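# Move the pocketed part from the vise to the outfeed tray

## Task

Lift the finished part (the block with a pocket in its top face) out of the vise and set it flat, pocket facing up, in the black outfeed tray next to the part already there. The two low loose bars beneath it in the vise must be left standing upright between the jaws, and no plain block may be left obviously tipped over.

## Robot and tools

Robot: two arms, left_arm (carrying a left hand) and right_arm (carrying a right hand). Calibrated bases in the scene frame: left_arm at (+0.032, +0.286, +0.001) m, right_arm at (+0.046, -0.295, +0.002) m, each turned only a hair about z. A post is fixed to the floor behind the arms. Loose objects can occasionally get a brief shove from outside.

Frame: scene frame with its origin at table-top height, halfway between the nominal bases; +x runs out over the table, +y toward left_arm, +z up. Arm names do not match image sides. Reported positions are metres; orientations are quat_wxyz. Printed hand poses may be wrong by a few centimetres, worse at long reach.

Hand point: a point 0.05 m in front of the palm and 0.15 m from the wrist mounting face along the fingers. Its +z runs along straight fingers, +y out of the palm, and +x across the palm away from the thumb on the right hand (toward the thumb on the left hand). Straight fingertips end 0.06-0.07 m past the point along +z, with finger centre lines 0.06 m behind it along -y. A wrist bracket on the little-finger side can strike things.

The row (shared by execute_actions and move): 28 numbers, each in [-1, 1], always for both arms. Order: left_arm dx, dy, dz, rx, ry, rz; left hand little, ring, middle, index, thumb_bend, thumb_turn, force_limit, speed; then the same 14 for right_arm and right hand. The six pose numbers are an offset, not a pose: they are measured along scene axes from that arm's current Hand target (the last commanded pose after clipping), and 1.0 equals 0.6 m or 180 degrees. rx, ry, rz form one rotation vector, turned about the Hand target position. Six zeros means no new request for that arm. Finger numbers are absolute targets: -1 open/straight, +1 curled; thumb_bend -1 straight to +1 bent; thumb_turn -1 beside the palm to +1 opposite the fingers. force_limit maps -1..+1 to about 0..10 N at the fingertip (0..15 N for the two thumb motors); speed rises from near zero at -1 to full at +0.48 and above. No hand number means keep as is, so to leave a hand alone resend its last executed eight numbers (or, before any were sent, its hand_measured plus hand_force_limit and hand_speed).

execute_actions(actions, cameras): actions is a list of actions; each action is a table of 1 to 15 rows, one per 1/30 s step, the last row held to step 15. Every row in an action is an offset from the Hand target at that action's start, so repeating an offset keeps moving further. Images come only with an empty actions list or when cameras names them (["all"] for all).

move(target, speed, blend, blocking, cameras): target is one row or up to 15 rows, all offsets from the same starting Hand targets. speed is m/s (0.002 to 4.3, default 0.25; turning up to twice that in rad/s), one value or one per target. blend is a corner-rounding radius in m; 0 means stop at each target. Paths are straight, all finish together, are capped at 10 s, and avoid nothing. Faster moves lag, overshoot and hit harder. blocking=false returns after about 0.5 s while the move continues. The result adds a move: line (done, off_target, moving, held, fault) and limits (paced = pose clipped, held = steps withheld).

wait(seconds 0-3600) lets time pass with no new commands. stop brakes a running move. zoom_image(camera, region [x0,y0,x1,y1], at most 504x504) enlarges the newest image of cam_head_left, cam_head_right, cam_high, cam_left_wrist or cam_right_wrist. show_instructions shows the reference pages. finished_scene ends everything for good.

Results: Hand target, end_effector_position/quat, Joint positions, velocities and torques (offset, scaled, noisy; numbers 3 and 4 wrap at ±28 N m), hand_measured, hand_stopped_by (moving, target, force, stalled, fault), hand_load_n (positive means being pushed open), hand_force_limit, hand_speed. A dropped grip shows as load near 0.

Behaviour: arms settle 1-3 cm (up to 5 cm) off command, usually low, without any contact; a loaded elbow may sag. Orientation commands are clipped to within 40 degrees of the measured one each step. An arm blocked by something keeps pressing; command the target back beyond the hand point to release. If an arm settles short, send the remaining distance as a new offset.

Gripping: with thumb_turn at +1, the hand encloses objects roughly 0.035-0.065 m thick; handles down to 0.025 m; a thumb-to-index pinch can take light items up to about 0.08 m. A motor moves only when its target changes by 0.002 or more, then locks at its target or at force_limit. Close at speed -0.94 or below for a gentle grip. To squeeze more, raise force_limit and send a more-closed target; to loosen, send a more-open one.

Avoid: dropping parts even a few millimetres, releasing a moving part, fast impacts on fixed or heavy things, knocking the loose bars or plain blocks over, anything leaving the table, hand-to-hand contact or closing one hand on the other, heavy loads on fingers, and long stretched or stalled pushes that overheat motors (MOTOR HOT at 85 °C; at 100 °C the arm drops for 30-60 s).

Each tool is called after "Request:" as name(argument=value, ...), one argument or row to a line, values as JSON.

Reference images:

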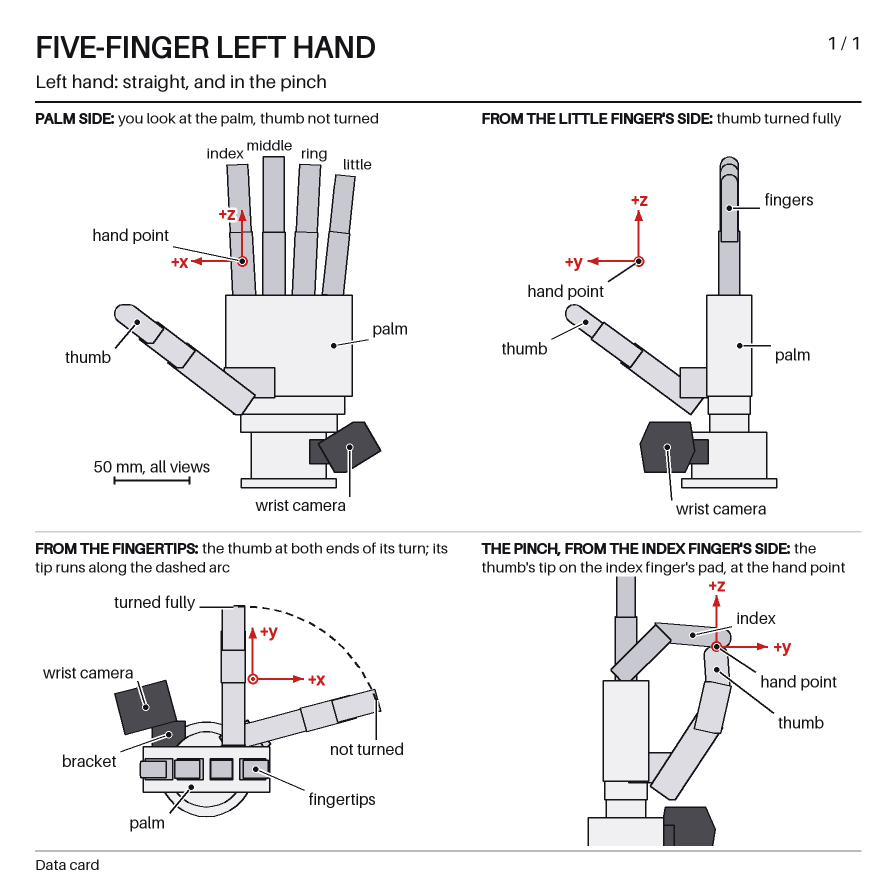

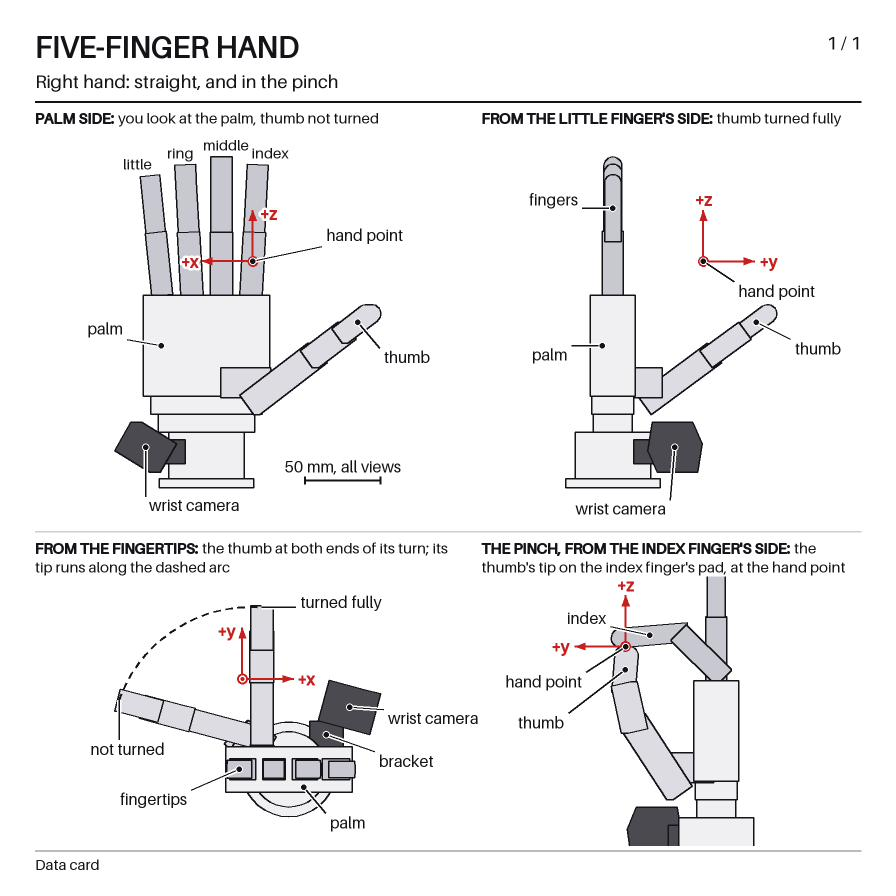

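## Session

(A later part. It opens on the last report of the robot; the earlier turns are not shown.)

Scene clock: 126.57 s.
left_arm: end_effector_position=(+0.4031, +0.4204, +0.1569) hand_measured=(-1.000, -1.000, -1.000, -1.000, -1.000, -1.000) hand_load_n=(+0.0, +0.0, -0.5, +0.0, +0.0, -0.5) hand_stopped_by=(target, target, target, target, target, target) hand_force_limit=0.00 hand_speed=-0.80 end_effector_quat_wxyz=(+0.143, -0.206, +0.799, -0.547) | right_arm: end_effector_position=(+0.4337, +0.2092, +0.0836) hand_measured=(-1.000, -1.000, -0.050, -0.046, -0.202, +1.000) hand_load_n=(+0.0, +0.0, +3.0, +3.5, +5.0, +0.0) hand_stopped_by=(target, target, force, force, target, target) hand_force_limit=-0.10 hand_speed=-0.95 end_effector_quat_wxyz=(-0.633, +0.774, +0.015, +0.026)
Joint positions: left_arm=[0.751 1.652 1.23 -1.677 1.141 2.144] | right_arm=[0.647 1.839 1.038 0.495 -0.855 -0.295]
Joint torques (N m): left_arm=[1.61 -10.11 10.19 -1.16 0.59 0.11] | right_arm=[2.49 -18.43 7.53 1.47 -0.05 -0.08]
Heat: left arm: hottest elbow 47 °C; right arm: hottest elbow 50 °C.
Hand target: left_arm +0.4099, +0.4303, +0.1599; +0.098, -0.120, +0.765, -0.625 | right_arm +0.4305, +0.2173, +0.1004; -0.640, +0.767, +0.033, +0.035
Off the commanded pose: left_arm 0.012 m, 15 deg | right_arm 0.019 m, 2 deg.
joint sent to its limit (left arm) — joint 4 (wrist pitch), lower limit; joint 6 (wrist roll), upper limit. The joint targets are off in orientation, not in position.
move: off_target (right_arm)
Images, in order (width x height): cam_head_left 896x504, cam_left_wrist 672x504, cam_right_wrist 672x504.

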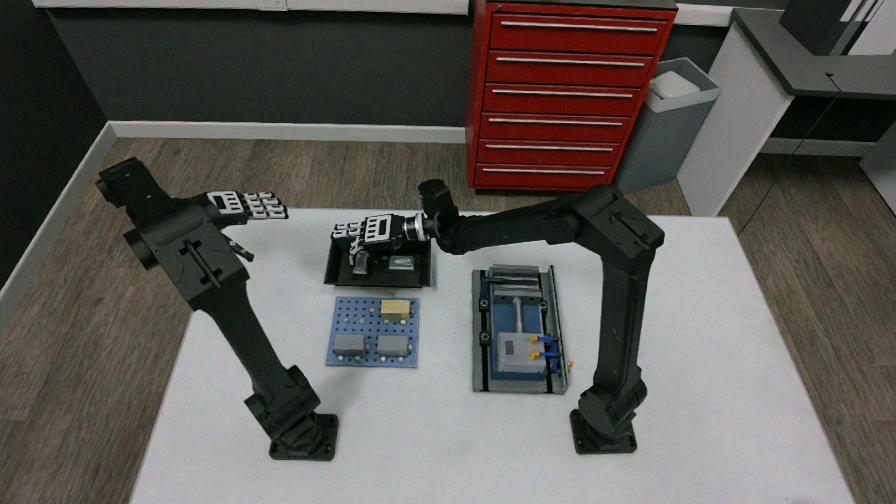

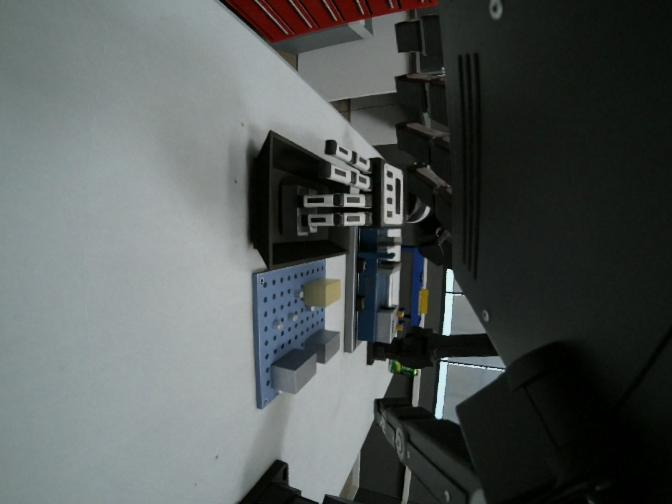

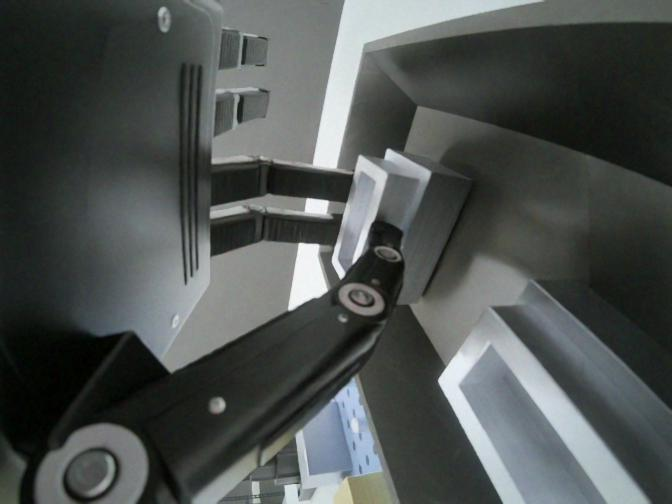

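Request:
move(
  target=[0,0,0,0,0,0,-1,-1,-1,-1,-1,-1,0,-0.8, 0,0,0.002,-0.022,0,0,-1,-1,0.2,0.2,-0.2,1,-0.1,-0.95],
  speed=0.05,
  cameras=["cam_left_wrist","cam_head_left","cam_right_wrist"],
)

Request:
zoom_image(
  camera="cam_left_wrist",
  region=[265, 165, 335, 245],
)

Request:
zoom_image(
  camera="cam_head_left",
  region=[335, 240, 405, 290],
)

Request:
zoom_image(
  camera="cam_right_wrist",
  region=[320, 130, 500, 310],
)

Scene clock: 128.87 s.
left_arm: end_effector_position=(+0.4031, +0.4204, +0.1569) hand_measured=(-1.000, -1.000, -1.000, -1.000, -1.000, -1.000) hand_load_n=(+0.0, +0.0, +0.0, +0.0, +0.0, -0.5) hand_stopped_by=(target, target, target, target, target, target) hand_force_limit=0.00 hand_speed=-0.80 end_effector_quat_wxyz=(+0.143, -0.206, +0.799, -0.547) | right_arm: end_effector_position=(+0.4241, +0.2016, +0.0788) hand_measured=(-1.000, -1.000, -0.050, -0.046, -0.202, +1.000) hand_load_n=(+0.0, +0.0, +4.0, +3.5, +4.0, +0.0) hand_stopped_by=(target, target, force, force, target, target) hand_force_limit=-0.10 hand_speed=-0.95 end_effector_quat_wxyz=(-0.603, +0.798, +0.015, +0.022)
Joint positions: left_arm=[0.751 1.652 1.23 -1.677 1.141 2.144] | right_arm=[0.657 1.801 1.038 0.348 -0.828 -0.369]
Joint torques (N m): left_arm=[1.67 -10.11 10.22 -1.16 0.58 0.12] | right_arm=[2.32 -17.26 10.11 1.18 -0.07 -0.05]
Heat: left arm: hottest elbow 47 °C; right arm: hottest elbow 50 °C.
Hand target: left_arm +0.4099, +0.4303, +0.1599; +0.098, -0.120, +0.765, -0.625 | right_arm +0.4306, +0.2172, +0.1015; -0.613, +0.789, +0.034, +0.034
Off the commanded pose: left_arm 0.012 m, 15 deg | right_arm 0.028 m, 3 deg.
joint sent to its limit (left arm) — joint 4 (wrist pitch), lower limit; joint 6 (wrist roll), upper limit. The joint targets are off in orientation, not in position.
move: off_target (right_arm)
Images, in order (width x height): cam_head_left 896x504, cam_left_wrist 672x504, cam_right_wrist 672x504.

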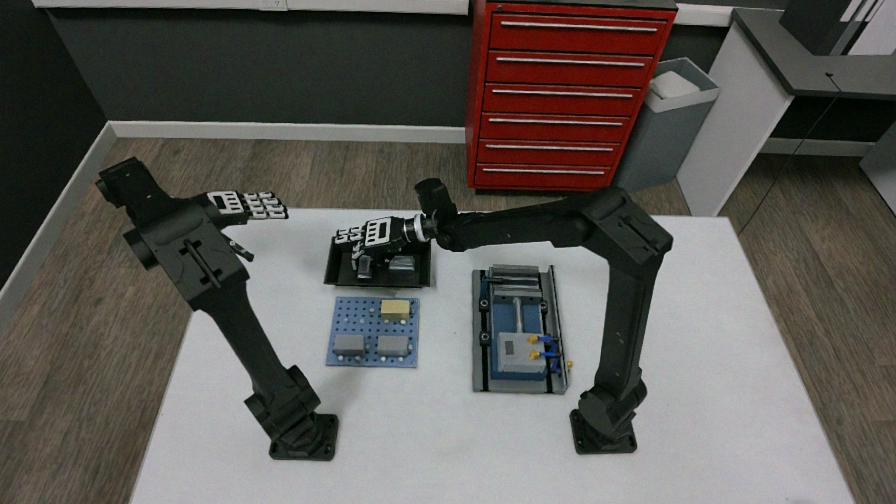

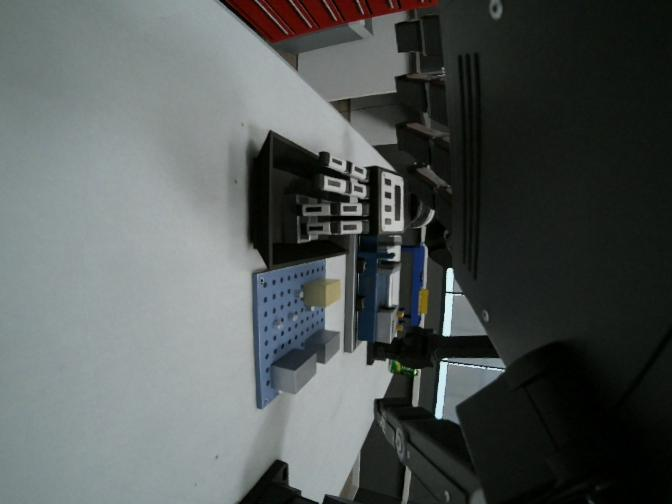

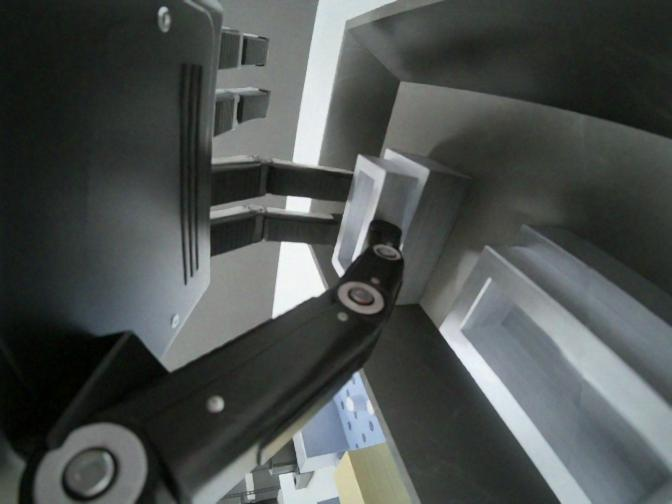

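Scaled by 6.300 from the camera's image (finer frame: 960x720).

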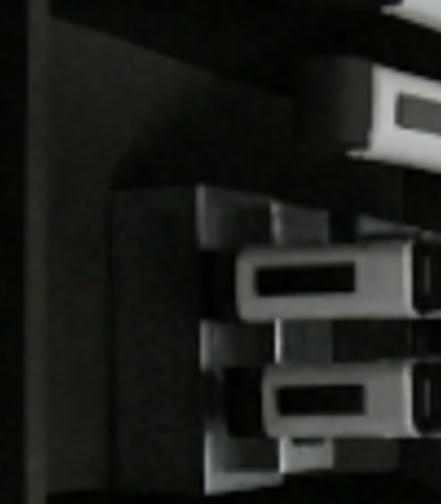

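Scaled by 7.200 from the camera's image (finer frame: 1280x720).

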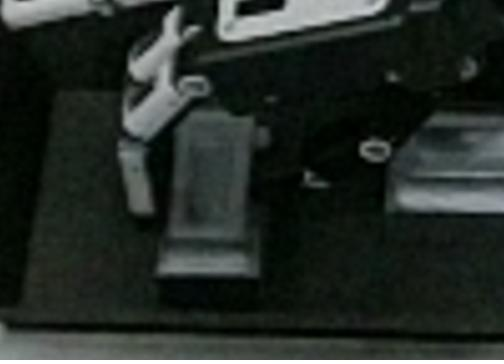

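Scaled by 2.800 from the camera's image (finer frame: 960x720).

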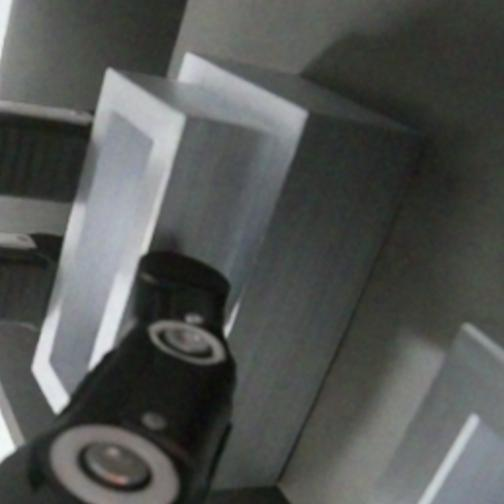

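Request:
move(
  target=[0,0,0,0,0,0,-1,-1,-1,-1,-1,-1,0,-0.8, 0.02,0.005,0.015,0,0,0,-1,-1,0.2,0.2,-0.2,1,-0.1,-0.95],
  speed=0.05,
  cameras=["cam_left_wrist","cam_head_left","cam_right_wrist"],
)

Request:
zoom_image(
  camera="cam_left_wrist",
  region=[265, 165, 335, 245],
)

Request:
zoom_image(
  camera="cam_head_left",
  region=[335, 240, 405, 290],
)

Request:
zoom_image(
  camera="cam_right_wrist",
  region=[320, 130, 500, 310],
)

Scene clock: 130.70 s.
left_arm: end_effector_position=(+0.4031, +0.4204, +0.1569) hand_measured=(-1.000, -1.000, -1.000, -1.000, -1.000, -1.000) hand_load_n=(-0.5, +0.0, +0.0, +0.0, +0.5, -0.5) hand_stopped_by=(target, target, target, target, target, target) hand_force_limit=0.00 hand_speed=-0.80 end_effector_quat_wxyz=(+0.143, -0.206, +0.799, -0.547) | right_arm: end_effector_position=(+0.4257, +0.2030, +0.0815) hand_measured=(-1.000, -1.000, -0.050, -0.046, -0.202, +1.000) hand_load_n=(+0.0, +0.0, +3.0, +3.5, +5.0, +0.0) hand_stopped_by=(target, target, force, force, target, target) hand_force_limit=-0.10 hand_speed=-0.95 end_effector_quat_wxyz=(-0.597, +0.802, +0.012, +0.014)
Joint positions: left_arm=[0.751 1.652 1.23 -1.677 1.141 2.144] | right_arm=[0.657 1.801 1.061 0.3 -0.831 -0.373]
Joint torques (N m): left_arm=[1.73 -10.17 10.22 -1.11 0.58 0.12] | right_arm=[1.67 -17.44 11.6 1.39 -0.38 -0.09]
Heat: left arm: hottest elbow 47 °C; right arm: hottest elbow 50 °C.
Hand target: left_arm +0.4099, +0.4303, +0.1599; +0.098, -0.120, +0.765, -0.625 | right_arm +0.4426, +0.2203, +0.1106; -0.613, +0.789, +0.034, +0.034
Off the commanded pose: left_arm 0.012 m, 15 deg | right_arm 0.038 m, 4 deg.
joint sent to its limit (left arm) — joint 4 (wrist pitch), lower limit; joint 6 (wrist roll), upper limit. The joint targets are off in orientation, not in position.
move: off_target (right_arm)
Images, in order (width x height): cam_head_left 896x504, cam_left_wrist 672x504, cam_right_wrist 672x504.

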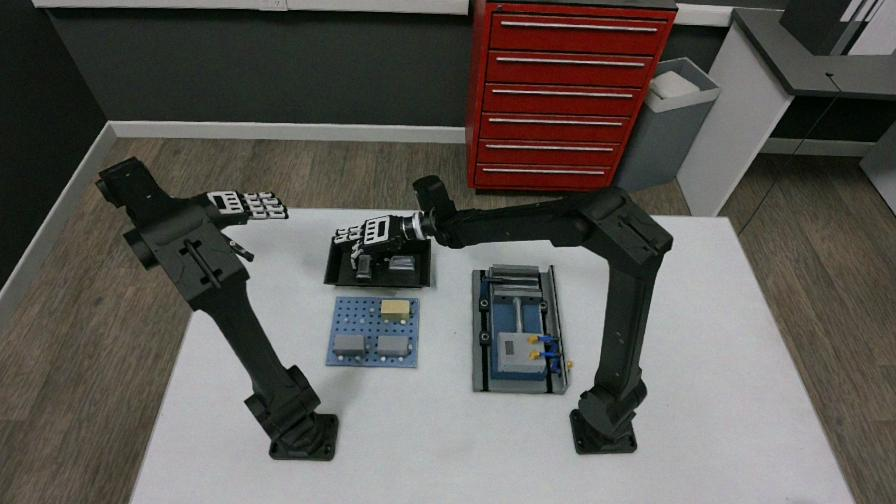

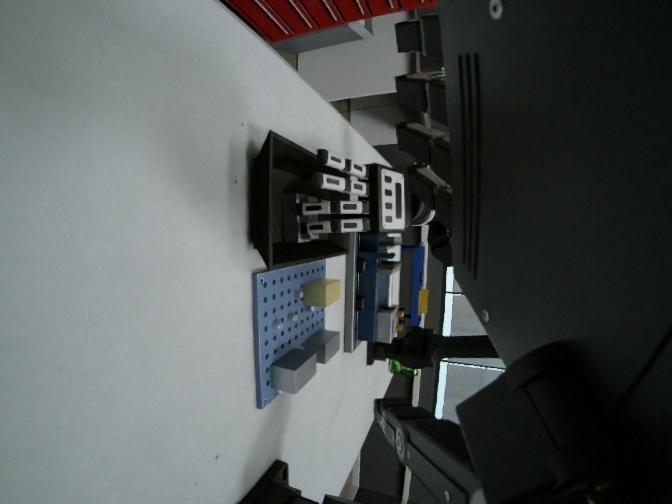

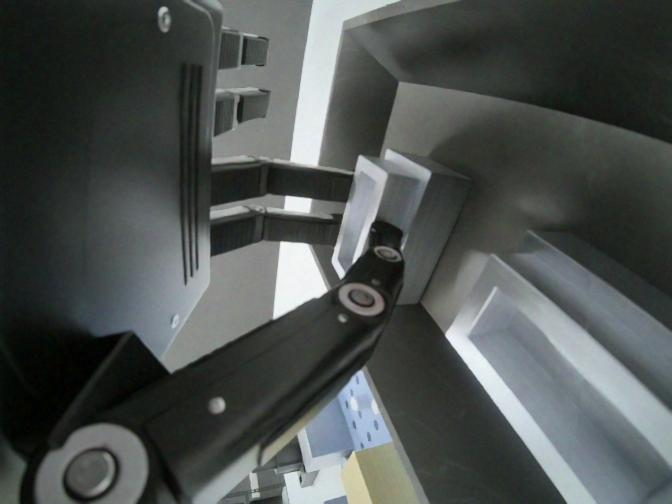

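Scaled by 6.300 from the camera's image (finer frame: 960x720).

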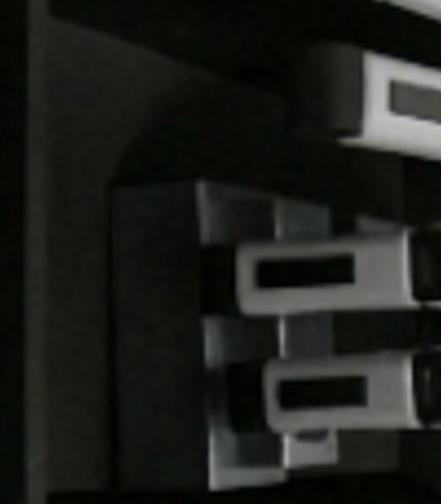

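Scaled by 7.200 from the camera's image (finer frame: 1280x720).

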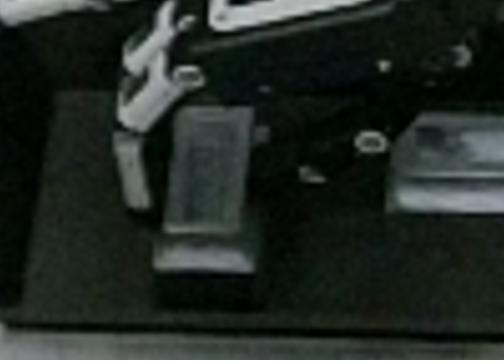

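Scaled by 2.800 from the camera's image (finer frame: 960x720).

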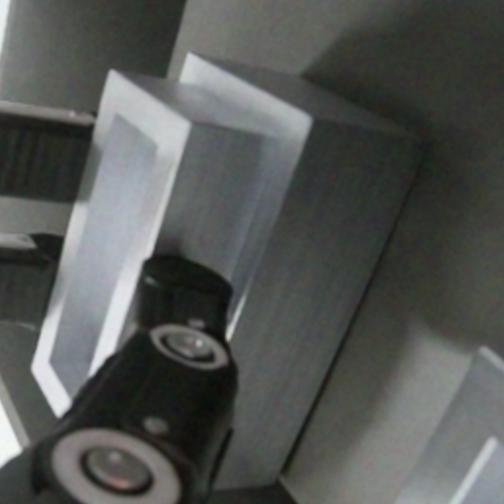

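Request:
move(
  target=[0,0,0,0,0,0,-1,-1,-1,-1,-1,-1,0,-0.8, 0.015,-0.005,0.02,0,0,0,-1,-1,0.2,0.2,-0.2,1,-0.1,-0.95],
  speed=0.08,
  cameras=["cam_left_wrist","cam_head_left","cam_right_wrist"],
)

Request:
zoom_image(
  camera="cam_left_wrist",
  region=[265, 165, 335, 245],
)

Request:
zoom_image(
  camera="cam_head_left",
  region=[335, 240, 405, 290],
)

Request:
zoom_image(
  camera="cam_right_wrist",
  region=[320, 130, 500, 310],
)

Scene clock: 132.10 s.
left_arm: end_effector_position=(+0.4031, +0.4204, +0.1569) hand_measured=(-1.000, -1.000, -1.000, -1.000, -1.000, -1.000) hand_load_n=(+0.0, +0.0, +0.0, +0.0, +0.0, -0.5) hand_stopped_by=(target, target, target, target, target, target) hand_force_limit=0.00 hand_speed=-0.80 end_effector_quat_wxyz=(+0.143, -0.206, +0.799, -0.547) | right_arm: end_effector_position=(+0.4274, +0.2061, +0.0876) hand_measured=(-1.000, -1.000, -0.050, -0.046, -0.202, +1.000) hand_load_n=(+0.0, +0.0, +3.0, +3.5, +5.0, +0.0) hand_stopped_by=(target, target, force, force, target, target) hand_force_limit=-0.10 hand_speed=-0.95 end_effector_quat_wxyz=(-0.595, +0.804, +0.015, +0.007)
Joint positions: left_arm=[0.751 1.652 1.23 -1.677 1.141 2.144] | right_arm=[0.657 1.801 1.088 0.257 -0.844 -0.381]
Joint torques (N m): left_arm=[1.73 -10.11 10.24 -1.11 0.58 0.11] | right_arm=[0.26 -18.08 11.81 1.43 -0.39 -0.06]
Heat: left arm: hottest elbow 47 °C; right arm: hottest elbow 50 °C.
Hand target: left_arm +0.4099, +0.4303, +0.1599; +0.098, -0.120, +0.765, -0.625 | right_arm +0.4516, +0.2173, +0.1226; -0.613, +0.789, +0.034, +0.034
Off the commanded pose: left_arm 0.012 m, 15 deg | right_arm 0.044 m, 5 deg.
joint sent to its limit (left arm) — joint 4 (wrist pitch), lower limit; joint 6 (wrist roll), upper limit. The joint targets are off in orientation, not in position.
move: off_target (right_arm)
Images, in order (width x height): cam_head_left 896x504, cam_left_wrist 672x504, cam_right_wrist 672x504.

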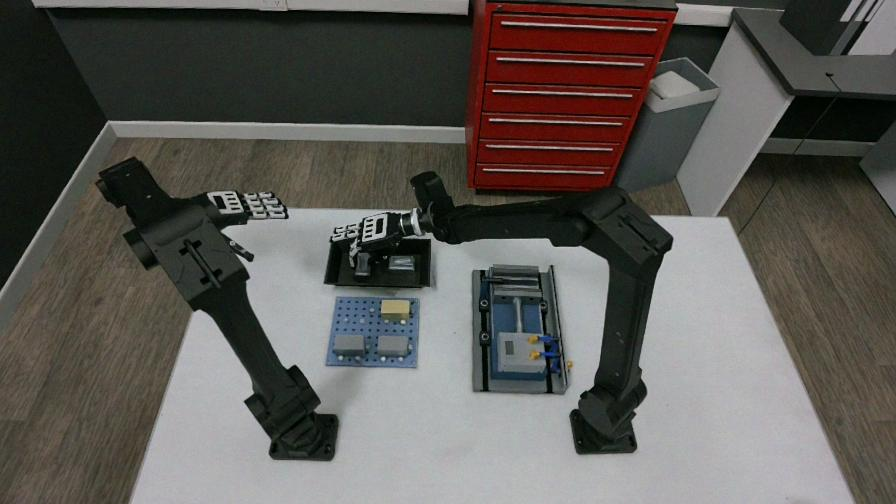

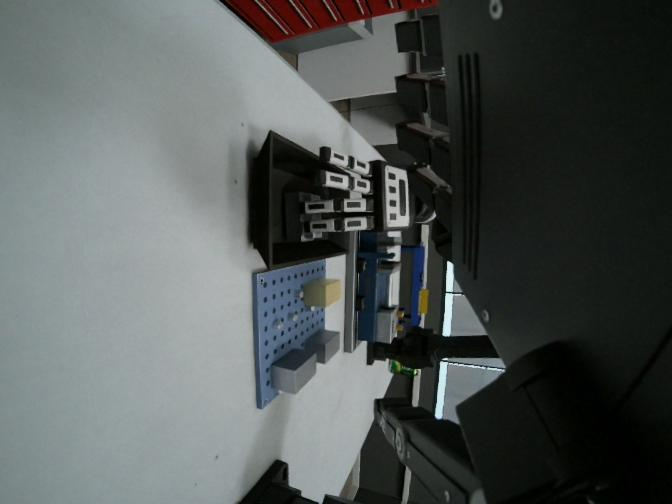

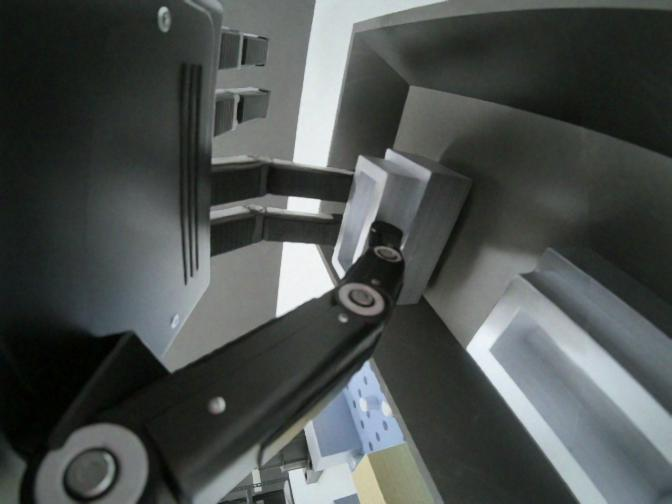

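Scaled by 6.300 from the camera's image (finer frame: 960x720).

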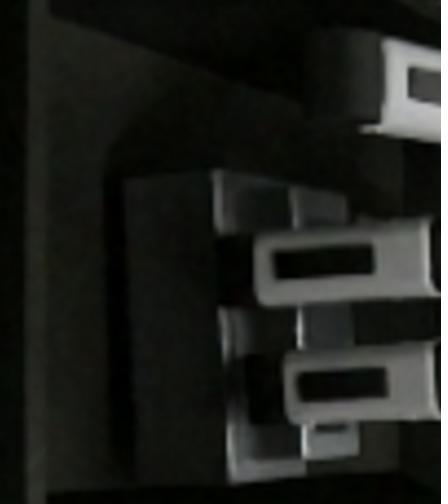

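Scaled by 7.200 from the camera's image (finer frame: 1280x720).

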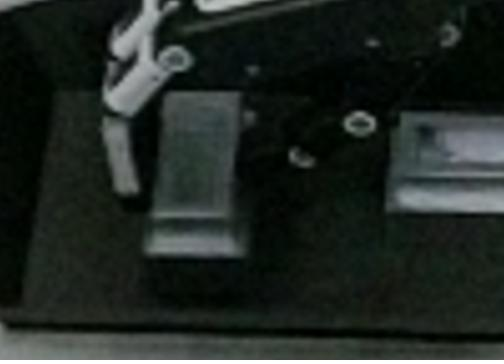

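Scaled by 2.800 from the camera's image (finer frame: 960x720).

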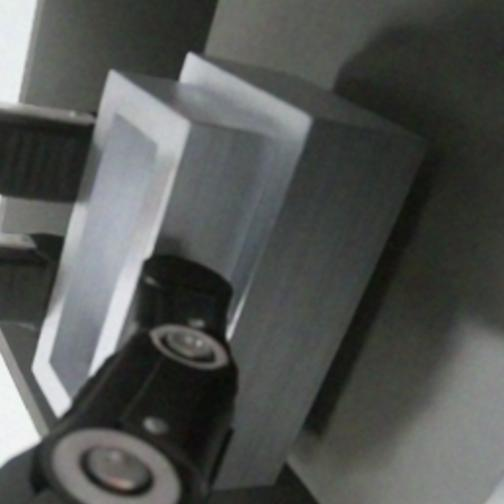

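Request:
move(
  target=[0,0,0,0,0,0,-1,-1,-1,-1,-1,-1,0,-0.8, 0.022,-0.005,0.0,0,0,0,-1,-1,0.2,0.2,-0.2,1,-0.1,-0.95],
  speed=0.08,
  cameras=["cam_left_wrist"],
)

Request:
zoom_image(
  camera="cam_left_wrist",
  region=[265, 165, 335, 245],
)

Scene clock: 133.57 s.
left_arm: end_effector_position=(+0.4031, +0.4204, +0.1569) hand_measured=(-1.000, -1.000, -1.000, -1.000, -1.000, -1.000) hand_load_n=(+0.0, +0.0, +0.0, +0.0, +0.0, -0.5) hand_stopped_by=(target, target, target, target, target, target) hand_force_limit=0.00 hand_speed=-0.80 end_effector_quat_wxyz=(+0.143, -0.206, +0.799, -0.547) | right_arm: end_effector_position=(+0.4416, +0.2045, +0.0989) hand_measured=(-1.000, -1.000, -0.050, -0.046, -0.202, +1.000) hand_load_n=(+0.0, +0.0, +3.0, +3.5, +5.0, +0.0) hand_stopped_by=(target, target, force, force, target, target) hand_force_limit=-0.10 hand_speed=-0.95 end_effector_quat_wxyz=(-0.600, +0.800, +0.020, +0.013)
Joint positions: left_arm=[0.751 1.652 1.23 -1.677 1.141 2.144] | right_arm=[0.638 1.801 1.118 0.239 -0.862 -0.392]
Joint torques (N m): left_arm=[1.61 -10.17 10.18 -1.14 0.58 0.11] | right_arm=[0.44 -16.85 11.84 1.43 -0.38 -0.09]
Heat: left arm: hottest elbow 47 °C; right arm: hottest elbow 50 °C.
Hand target: left_arm +0.4099, +0.4303, +0.1599; +0.098, -0.120, +0.765, -0.625 | right_arm +0.4648, +0.2144, +0.1226; -0.613, +0.789, +0.034, +0.034
Off the commanded pose: left_arm 0.012 m, 15 deg | right_arm 0.035 m, 4 deg.
joint sent to its limit (left arm) — joint 4 (wrist pitch), lower limit; joint 6 (wrist roll), upper limit. The joint targets are off in orientation, not in position.
move: off_target (right_arm)

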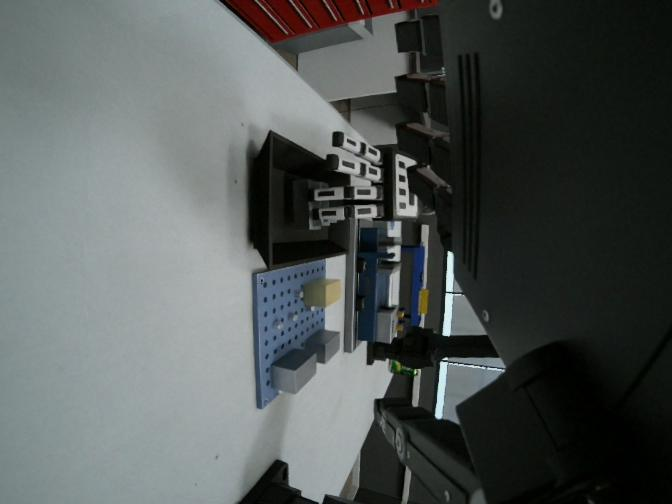

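Scaled by 6.300 from the camera's image (finer frame: 960x720).

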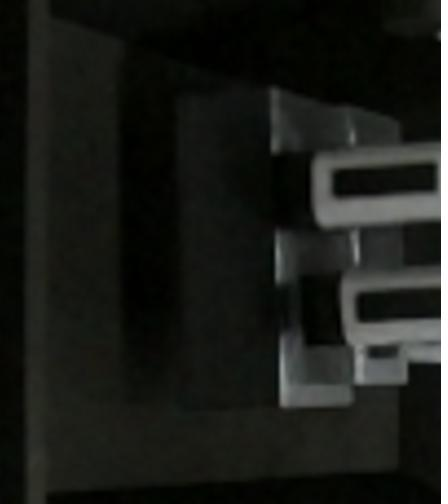

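Request:
move(
  target=[0,0,0,0,0,0,-1,-1,-1,-1,-1,-1,0,-0.8, -0.035,-0.005,-0.03,0,-0.005,0,-1,-1,0.2,0.2,-0.2,1,-0.1,-0.95],
  speed=0.05,
  cameras=["cam_left_wrist"],
)

Request:
zoom_image(
  camera="cam_left_wrist",
  region=[265, 165, 335, 245],
)

Scene clock: 135.73 s.
left_arm: end_effector_position=(+0.4031, +0.4204, +0.1569) hand_measured=(-1.000, -1.000, -1.000, -1.000, -1.000, -1.000) hand_load_n=(+0.0, +0.0, +0.0, +0.0, +0.0, -0.5) hand_stopped_by=(target, target, target, target, target, target) hand_force_limit=0.00 hand_speed=-0.80 end_effector_quat_wxyz=(+0.143, -0.206, +0.799, -0.547) | right_arm: end_effector_position=(+0.4473, +0.2062, +0.1008) hand_measured=(-1.000, -1.000, -0.050, -0.046, -0.202, +1.000) hand_load_n=(+0.0, +0.0, +3.0, +3.5, +5.0, +0.0) hand_stopped_by=(target, target, force, force, target, target) hand_force_limit=-0.10 hand_speed=-0.95 end_effector_quat_wxyz=(-0.608, +0.793, +0.025, +0.033)
Joint positions: left_arm=[0.751 1.652 1.23 -1.677 1.141 2.144] | right_arm=[0.638 1.801 1.107 0.293 -0.845 -0.394]
Joint torques (N m): left_arm=[1.73 -10.23 10.24 -1.11 0.59 0.12] | right_arm=[1.96 -16.97 7.06 2.18 -0.11 -0.09]
Heat: left arm: hottest elbow 47 °C; right arm: hottest elbow 50 °C.
Hand target: left_arm +0.4099, +0.4303, +0.1599; +0.098, -0.120, +0.765, -0.625 | right_arm +0.4436, +0.2113, +0.1045; -0.612, +0.789, +0.039, +0.040
Off the commanded pose: left_arm 0.012 m, 15 deg | right_arm 0.007 m, 2 deg.
joint sent to its limit (left arm) — joint 4 (wrist pitch), lower limit; joint 6 (wrist roll), upper limit. The joint targets are off in orientation, not in position.
move: done

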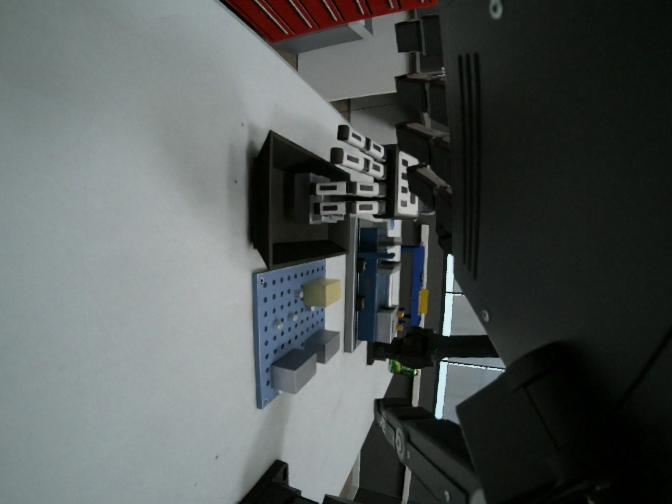

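Scaled by 6.300 from the camera's image (finer frame: 960x720).

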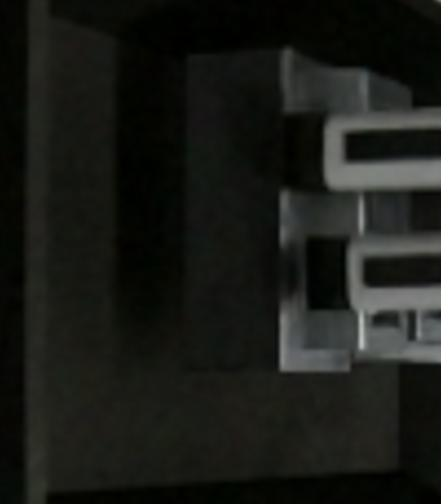

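Request:
move(
  target=[0,0,0,0,0,0,-1,-1,-1,-1,-1,-1,0,-0.8, -0.013,-0.003,-0.018,0,0,0,-1,-1,0.2,0.2,-0.2,1,-0.1,-0.95],
  speed=0.05,
  cameras=["cam_left_wrist","cam_head_left","cam_right_wrist"],
)

Request:
zoom_image(
  camera="cam_left_wrist",
  region=[265, 165, 335, 245],
)

Request:
zoom_image(
  camera="cam_head_left",
  region=[335, 240, 405, 290],
)

Request:
zoom_image(
  camera="cam_right_wrist",
  region=[320, 130, 500, 310],
)

Scene clock: 137.27 s.
left_arm: end_effector_position=(+0.4031, +0.4204, +0.1569) hand_measured=(-1.000, -1.000, -1.000, -1.000, -1.000, -1.000) hand_load_n=(+0.0, -0.5, +0.0, +0.0, +0.0, -0.5) hand_stopped_by=(target, target, target, target, target, target) hand_force_limit=0.00 hand_speed=-0.80 end_effector_quat_wxyz=(+0.143, -0.206, +0.799, -0.547) | right_arm: end_effector_position=(+0.4411, +0.2031, +0.0920) hand_measured=(-1.000, -1.000, -0.050, -0.046, -0.202, +1.000) hand_load_n=(+0.0, +0.0, +3.0, +3.5, +5.0, +0.0) hand_stopped_by=(target, target, force, force, target, target) hand_force_limit=-0.10 hand_speed=-0.95 end_effector_quat_wxyz=(-0.608, +0.793, +0.026, +0.036)
Joint positions: left_arm=[0.751 1.652 1.23 -1.677 1.141 2.144] | right_arm=[0.642 1.801 1.075 0.331 -0.839 -0.394]
Joint torques (N m): left_arm=[1.55 -10.17 10.24 -1.13 0.58 0.11] | right_arm=[2.37 -16.56 7.08 2.33 -0.11 -0.04]
Heat: left arm: hottest elbow 47 °C; right arm: hottest elbow 50 °C.
Hand target: left_arm +0.4099, +0.4303, +0.1599; +0.098, -0.120, +0.765, -0.625 | right_arm +0.4360, +0.2095, +0.0938; -0.612, +0.789, +0.039, +0.041
Off the commanded pose: left_arm 0.012 m, 15 deg | right_arm 0.008 m, 2 deg.
joint sent to its limit (left arm) — joint 4 (wrist pitch), lower limit; joint 6 (wrist roll), upper limit. The joint targets are off in orientation, not in position.
move: done
Images, in order (width x height): cam_head_left 896x504, cam_left_wrist 672x504, cam_right_wrist 672x504.

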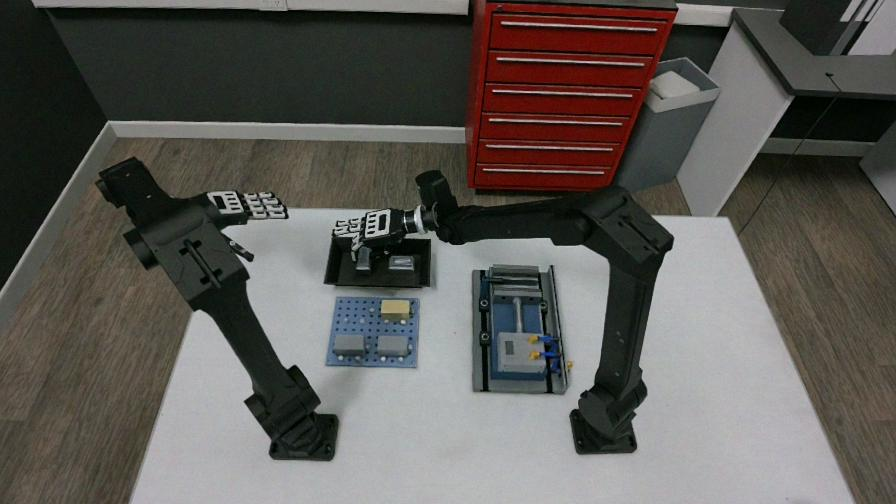

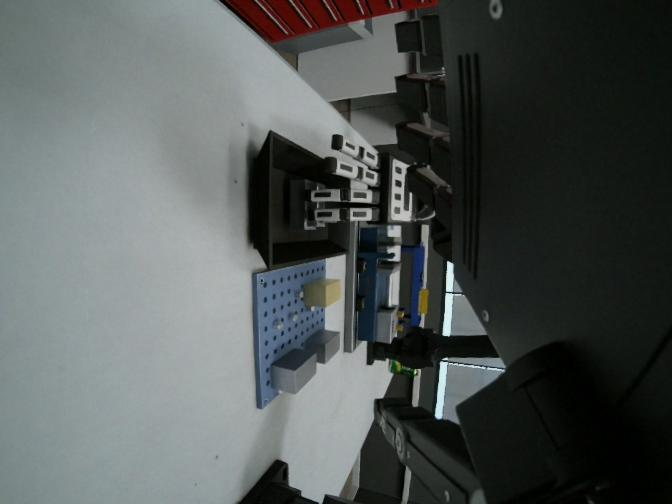

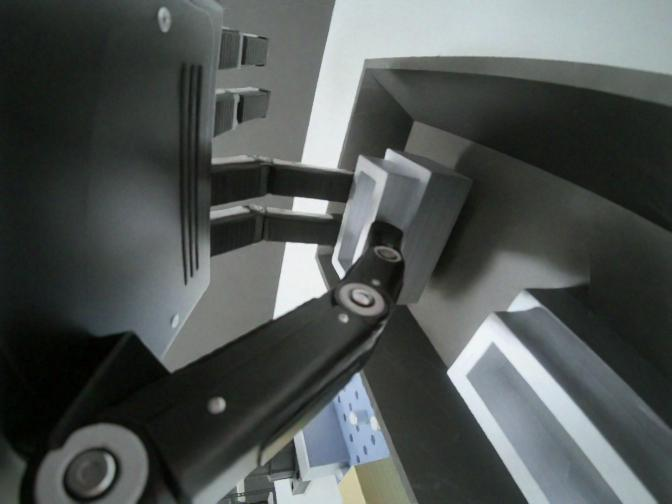

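Scaled by 6.300 from the camera's image (finer frame: 960x720).

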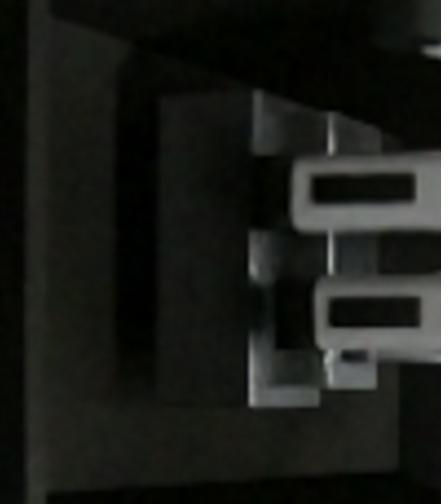

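Scaled by 7.200 from the camera's image (finer frame: 1280x720).

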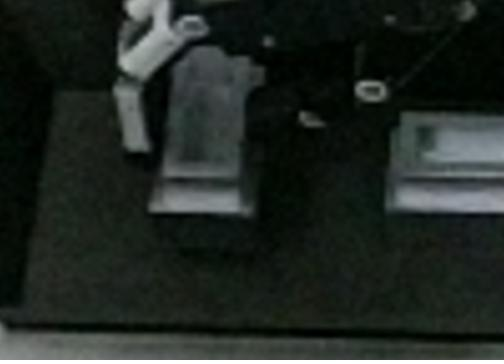

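Scaled by 2.800 from the camera's image (finer frame: 960x720).

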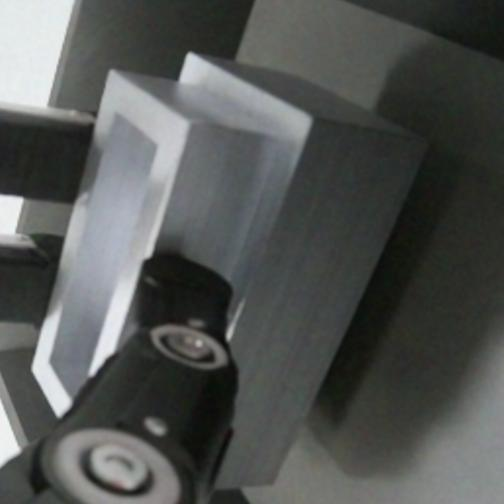

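Request:
move(
  target=[0,0,0,0,0,0,-1,-1,-1,-1,-1,-1,0,-0.8, -0.001,0.004,-0.0125,0.003,0,0,-1,-1,0.2,0.2,-0.2,1,-0.1,-0.95],
  speed=0.03,
  cameras=["cam_left_wrist","cam_head_left","cam_right_wrist"],
)

Request:
zoom_image(
  camera="cam_left_wrist",
  region=[265, 165, 335, 245],
)

Request:
zoom_image(
  camera="cam_head_left",
  region=[335, 240, 405, 290],
)

Request:
zoom_image(
  camera="cam_right_wrist",
  region=[320, 130, 500, 310],
)

Scene clock: 139.33 s.
left_arm: end_effector_position=(+0.4031, +0.4204, +0.1569) hand_measured=(-1.000, -1.000, -1.000, -1.000, -1.000, -1.000) hand_load_n=(+0.0, -0.5, -0.5, +0.0, +0.0, -0.5) hand_stopped_by=(target, target, target, target, target, target) hand_force_limit=0.00 hand_speed=-0.80 end_effector_quat_wxyz=(+0.143, -0.206, +0.799, -0.547) | right_arm: end_effector_position=(+0.4420, +0.2055, +0.0854) hand_measured=(-1.000, -1.000, -0.050, -0.046, -0.202, +1.000) hand_load_n=(+0.0, +0.0, +3.0, +3.5, +5.0, +0.0) hand_stopped_by=(target, target, force, force, target, target) hand_force_limit=-0.10 hand_speed=-0.95 end_effector_quat_wxyz=(-0.612, +0.789, +0.031, +0.041)
Joint positions: left_arm=[0.751 1.652 1.23 -1.677 1.141 2.144] | right_arm=[0.644 1.819 1.069 0.37 -0.838 -0.394]
Joint torques (N m): left_arm=[1.61 -10.11 10.26 -1.09 0.58 0.11] | right_arm=[2.14 -16.67 6.98 2.13 -0.09 0.05]
Heat: left arm: hottest elbow 47 °C; right arm: hottest elbow 49 °C.
Hand target: left_arm +0.4099, +0.4303, +0.1599; +0.098, -0.120, +0.765, -0.625 | right_arm +0.4355, +0.2119, +0.0863; -0.616, +0.786, +0.039, +0.041
Off the commanded pose: left_arm 0.012 m, 15 deg | right_arm 0.009 m, 1 deg.
joint sent to its limit (left arm) — joint 4 (wrist pitch), lower limit; joint 6 (wrist roll), upper limit. The joint targets are off in orientation, not in position.
move: done
Images, in order (width x height): cam_head_left 896x504, cam_left_wrist 672x504, cam_right_wrist 672x504.

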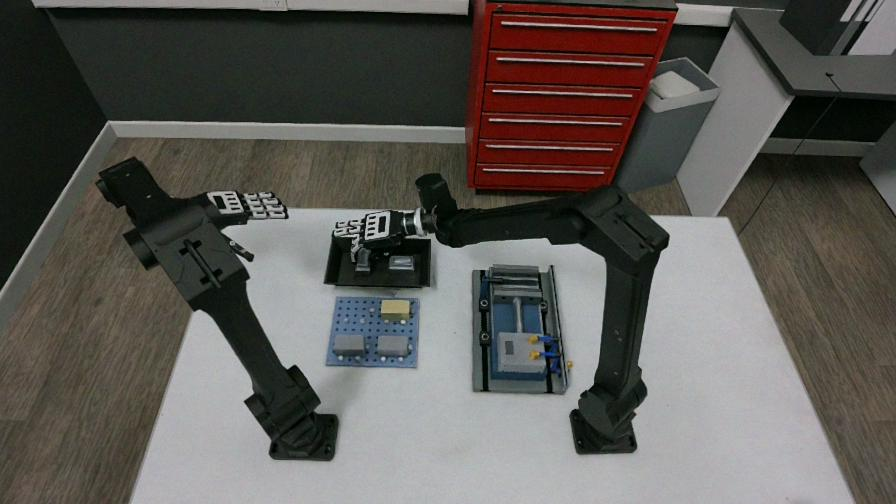

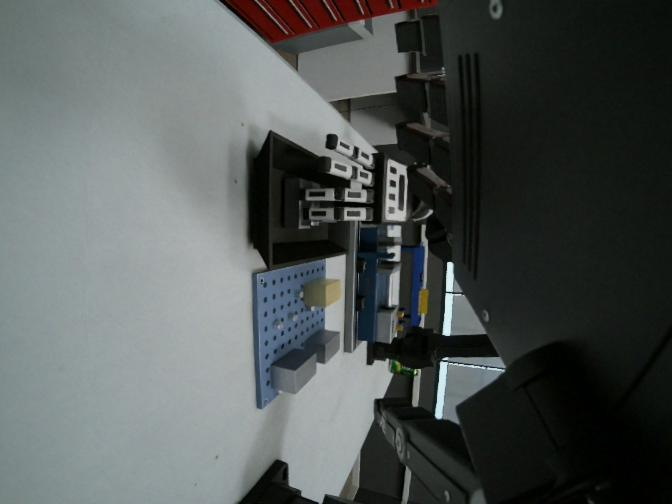

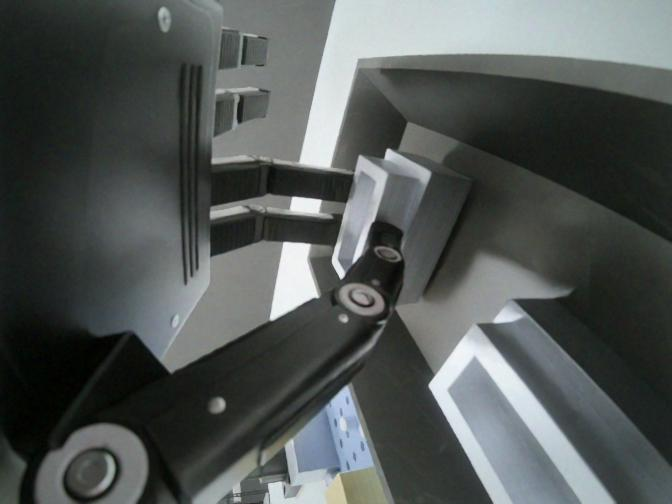

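Scaled by 6.300 from the camera's image (finer frame: 960x720).

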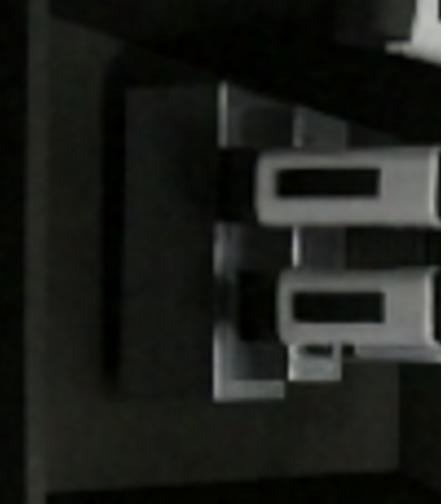

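Scaled by 7.200 from the camera's image (finer frame: 1280x720).

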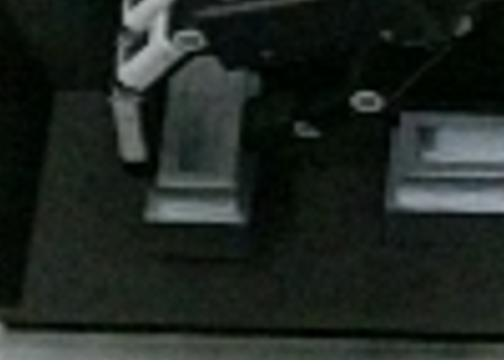

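Scaled by 2.800 from the camera's image (finer frame: 960x720).

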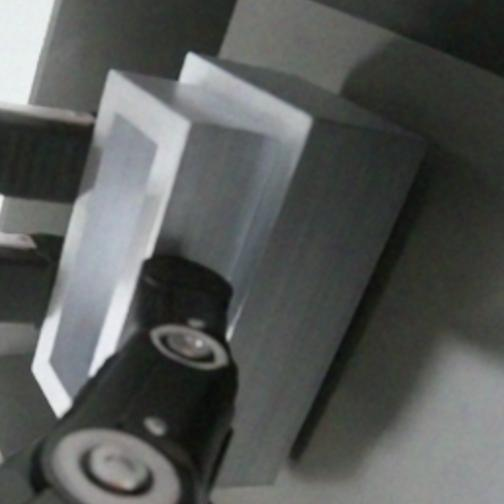

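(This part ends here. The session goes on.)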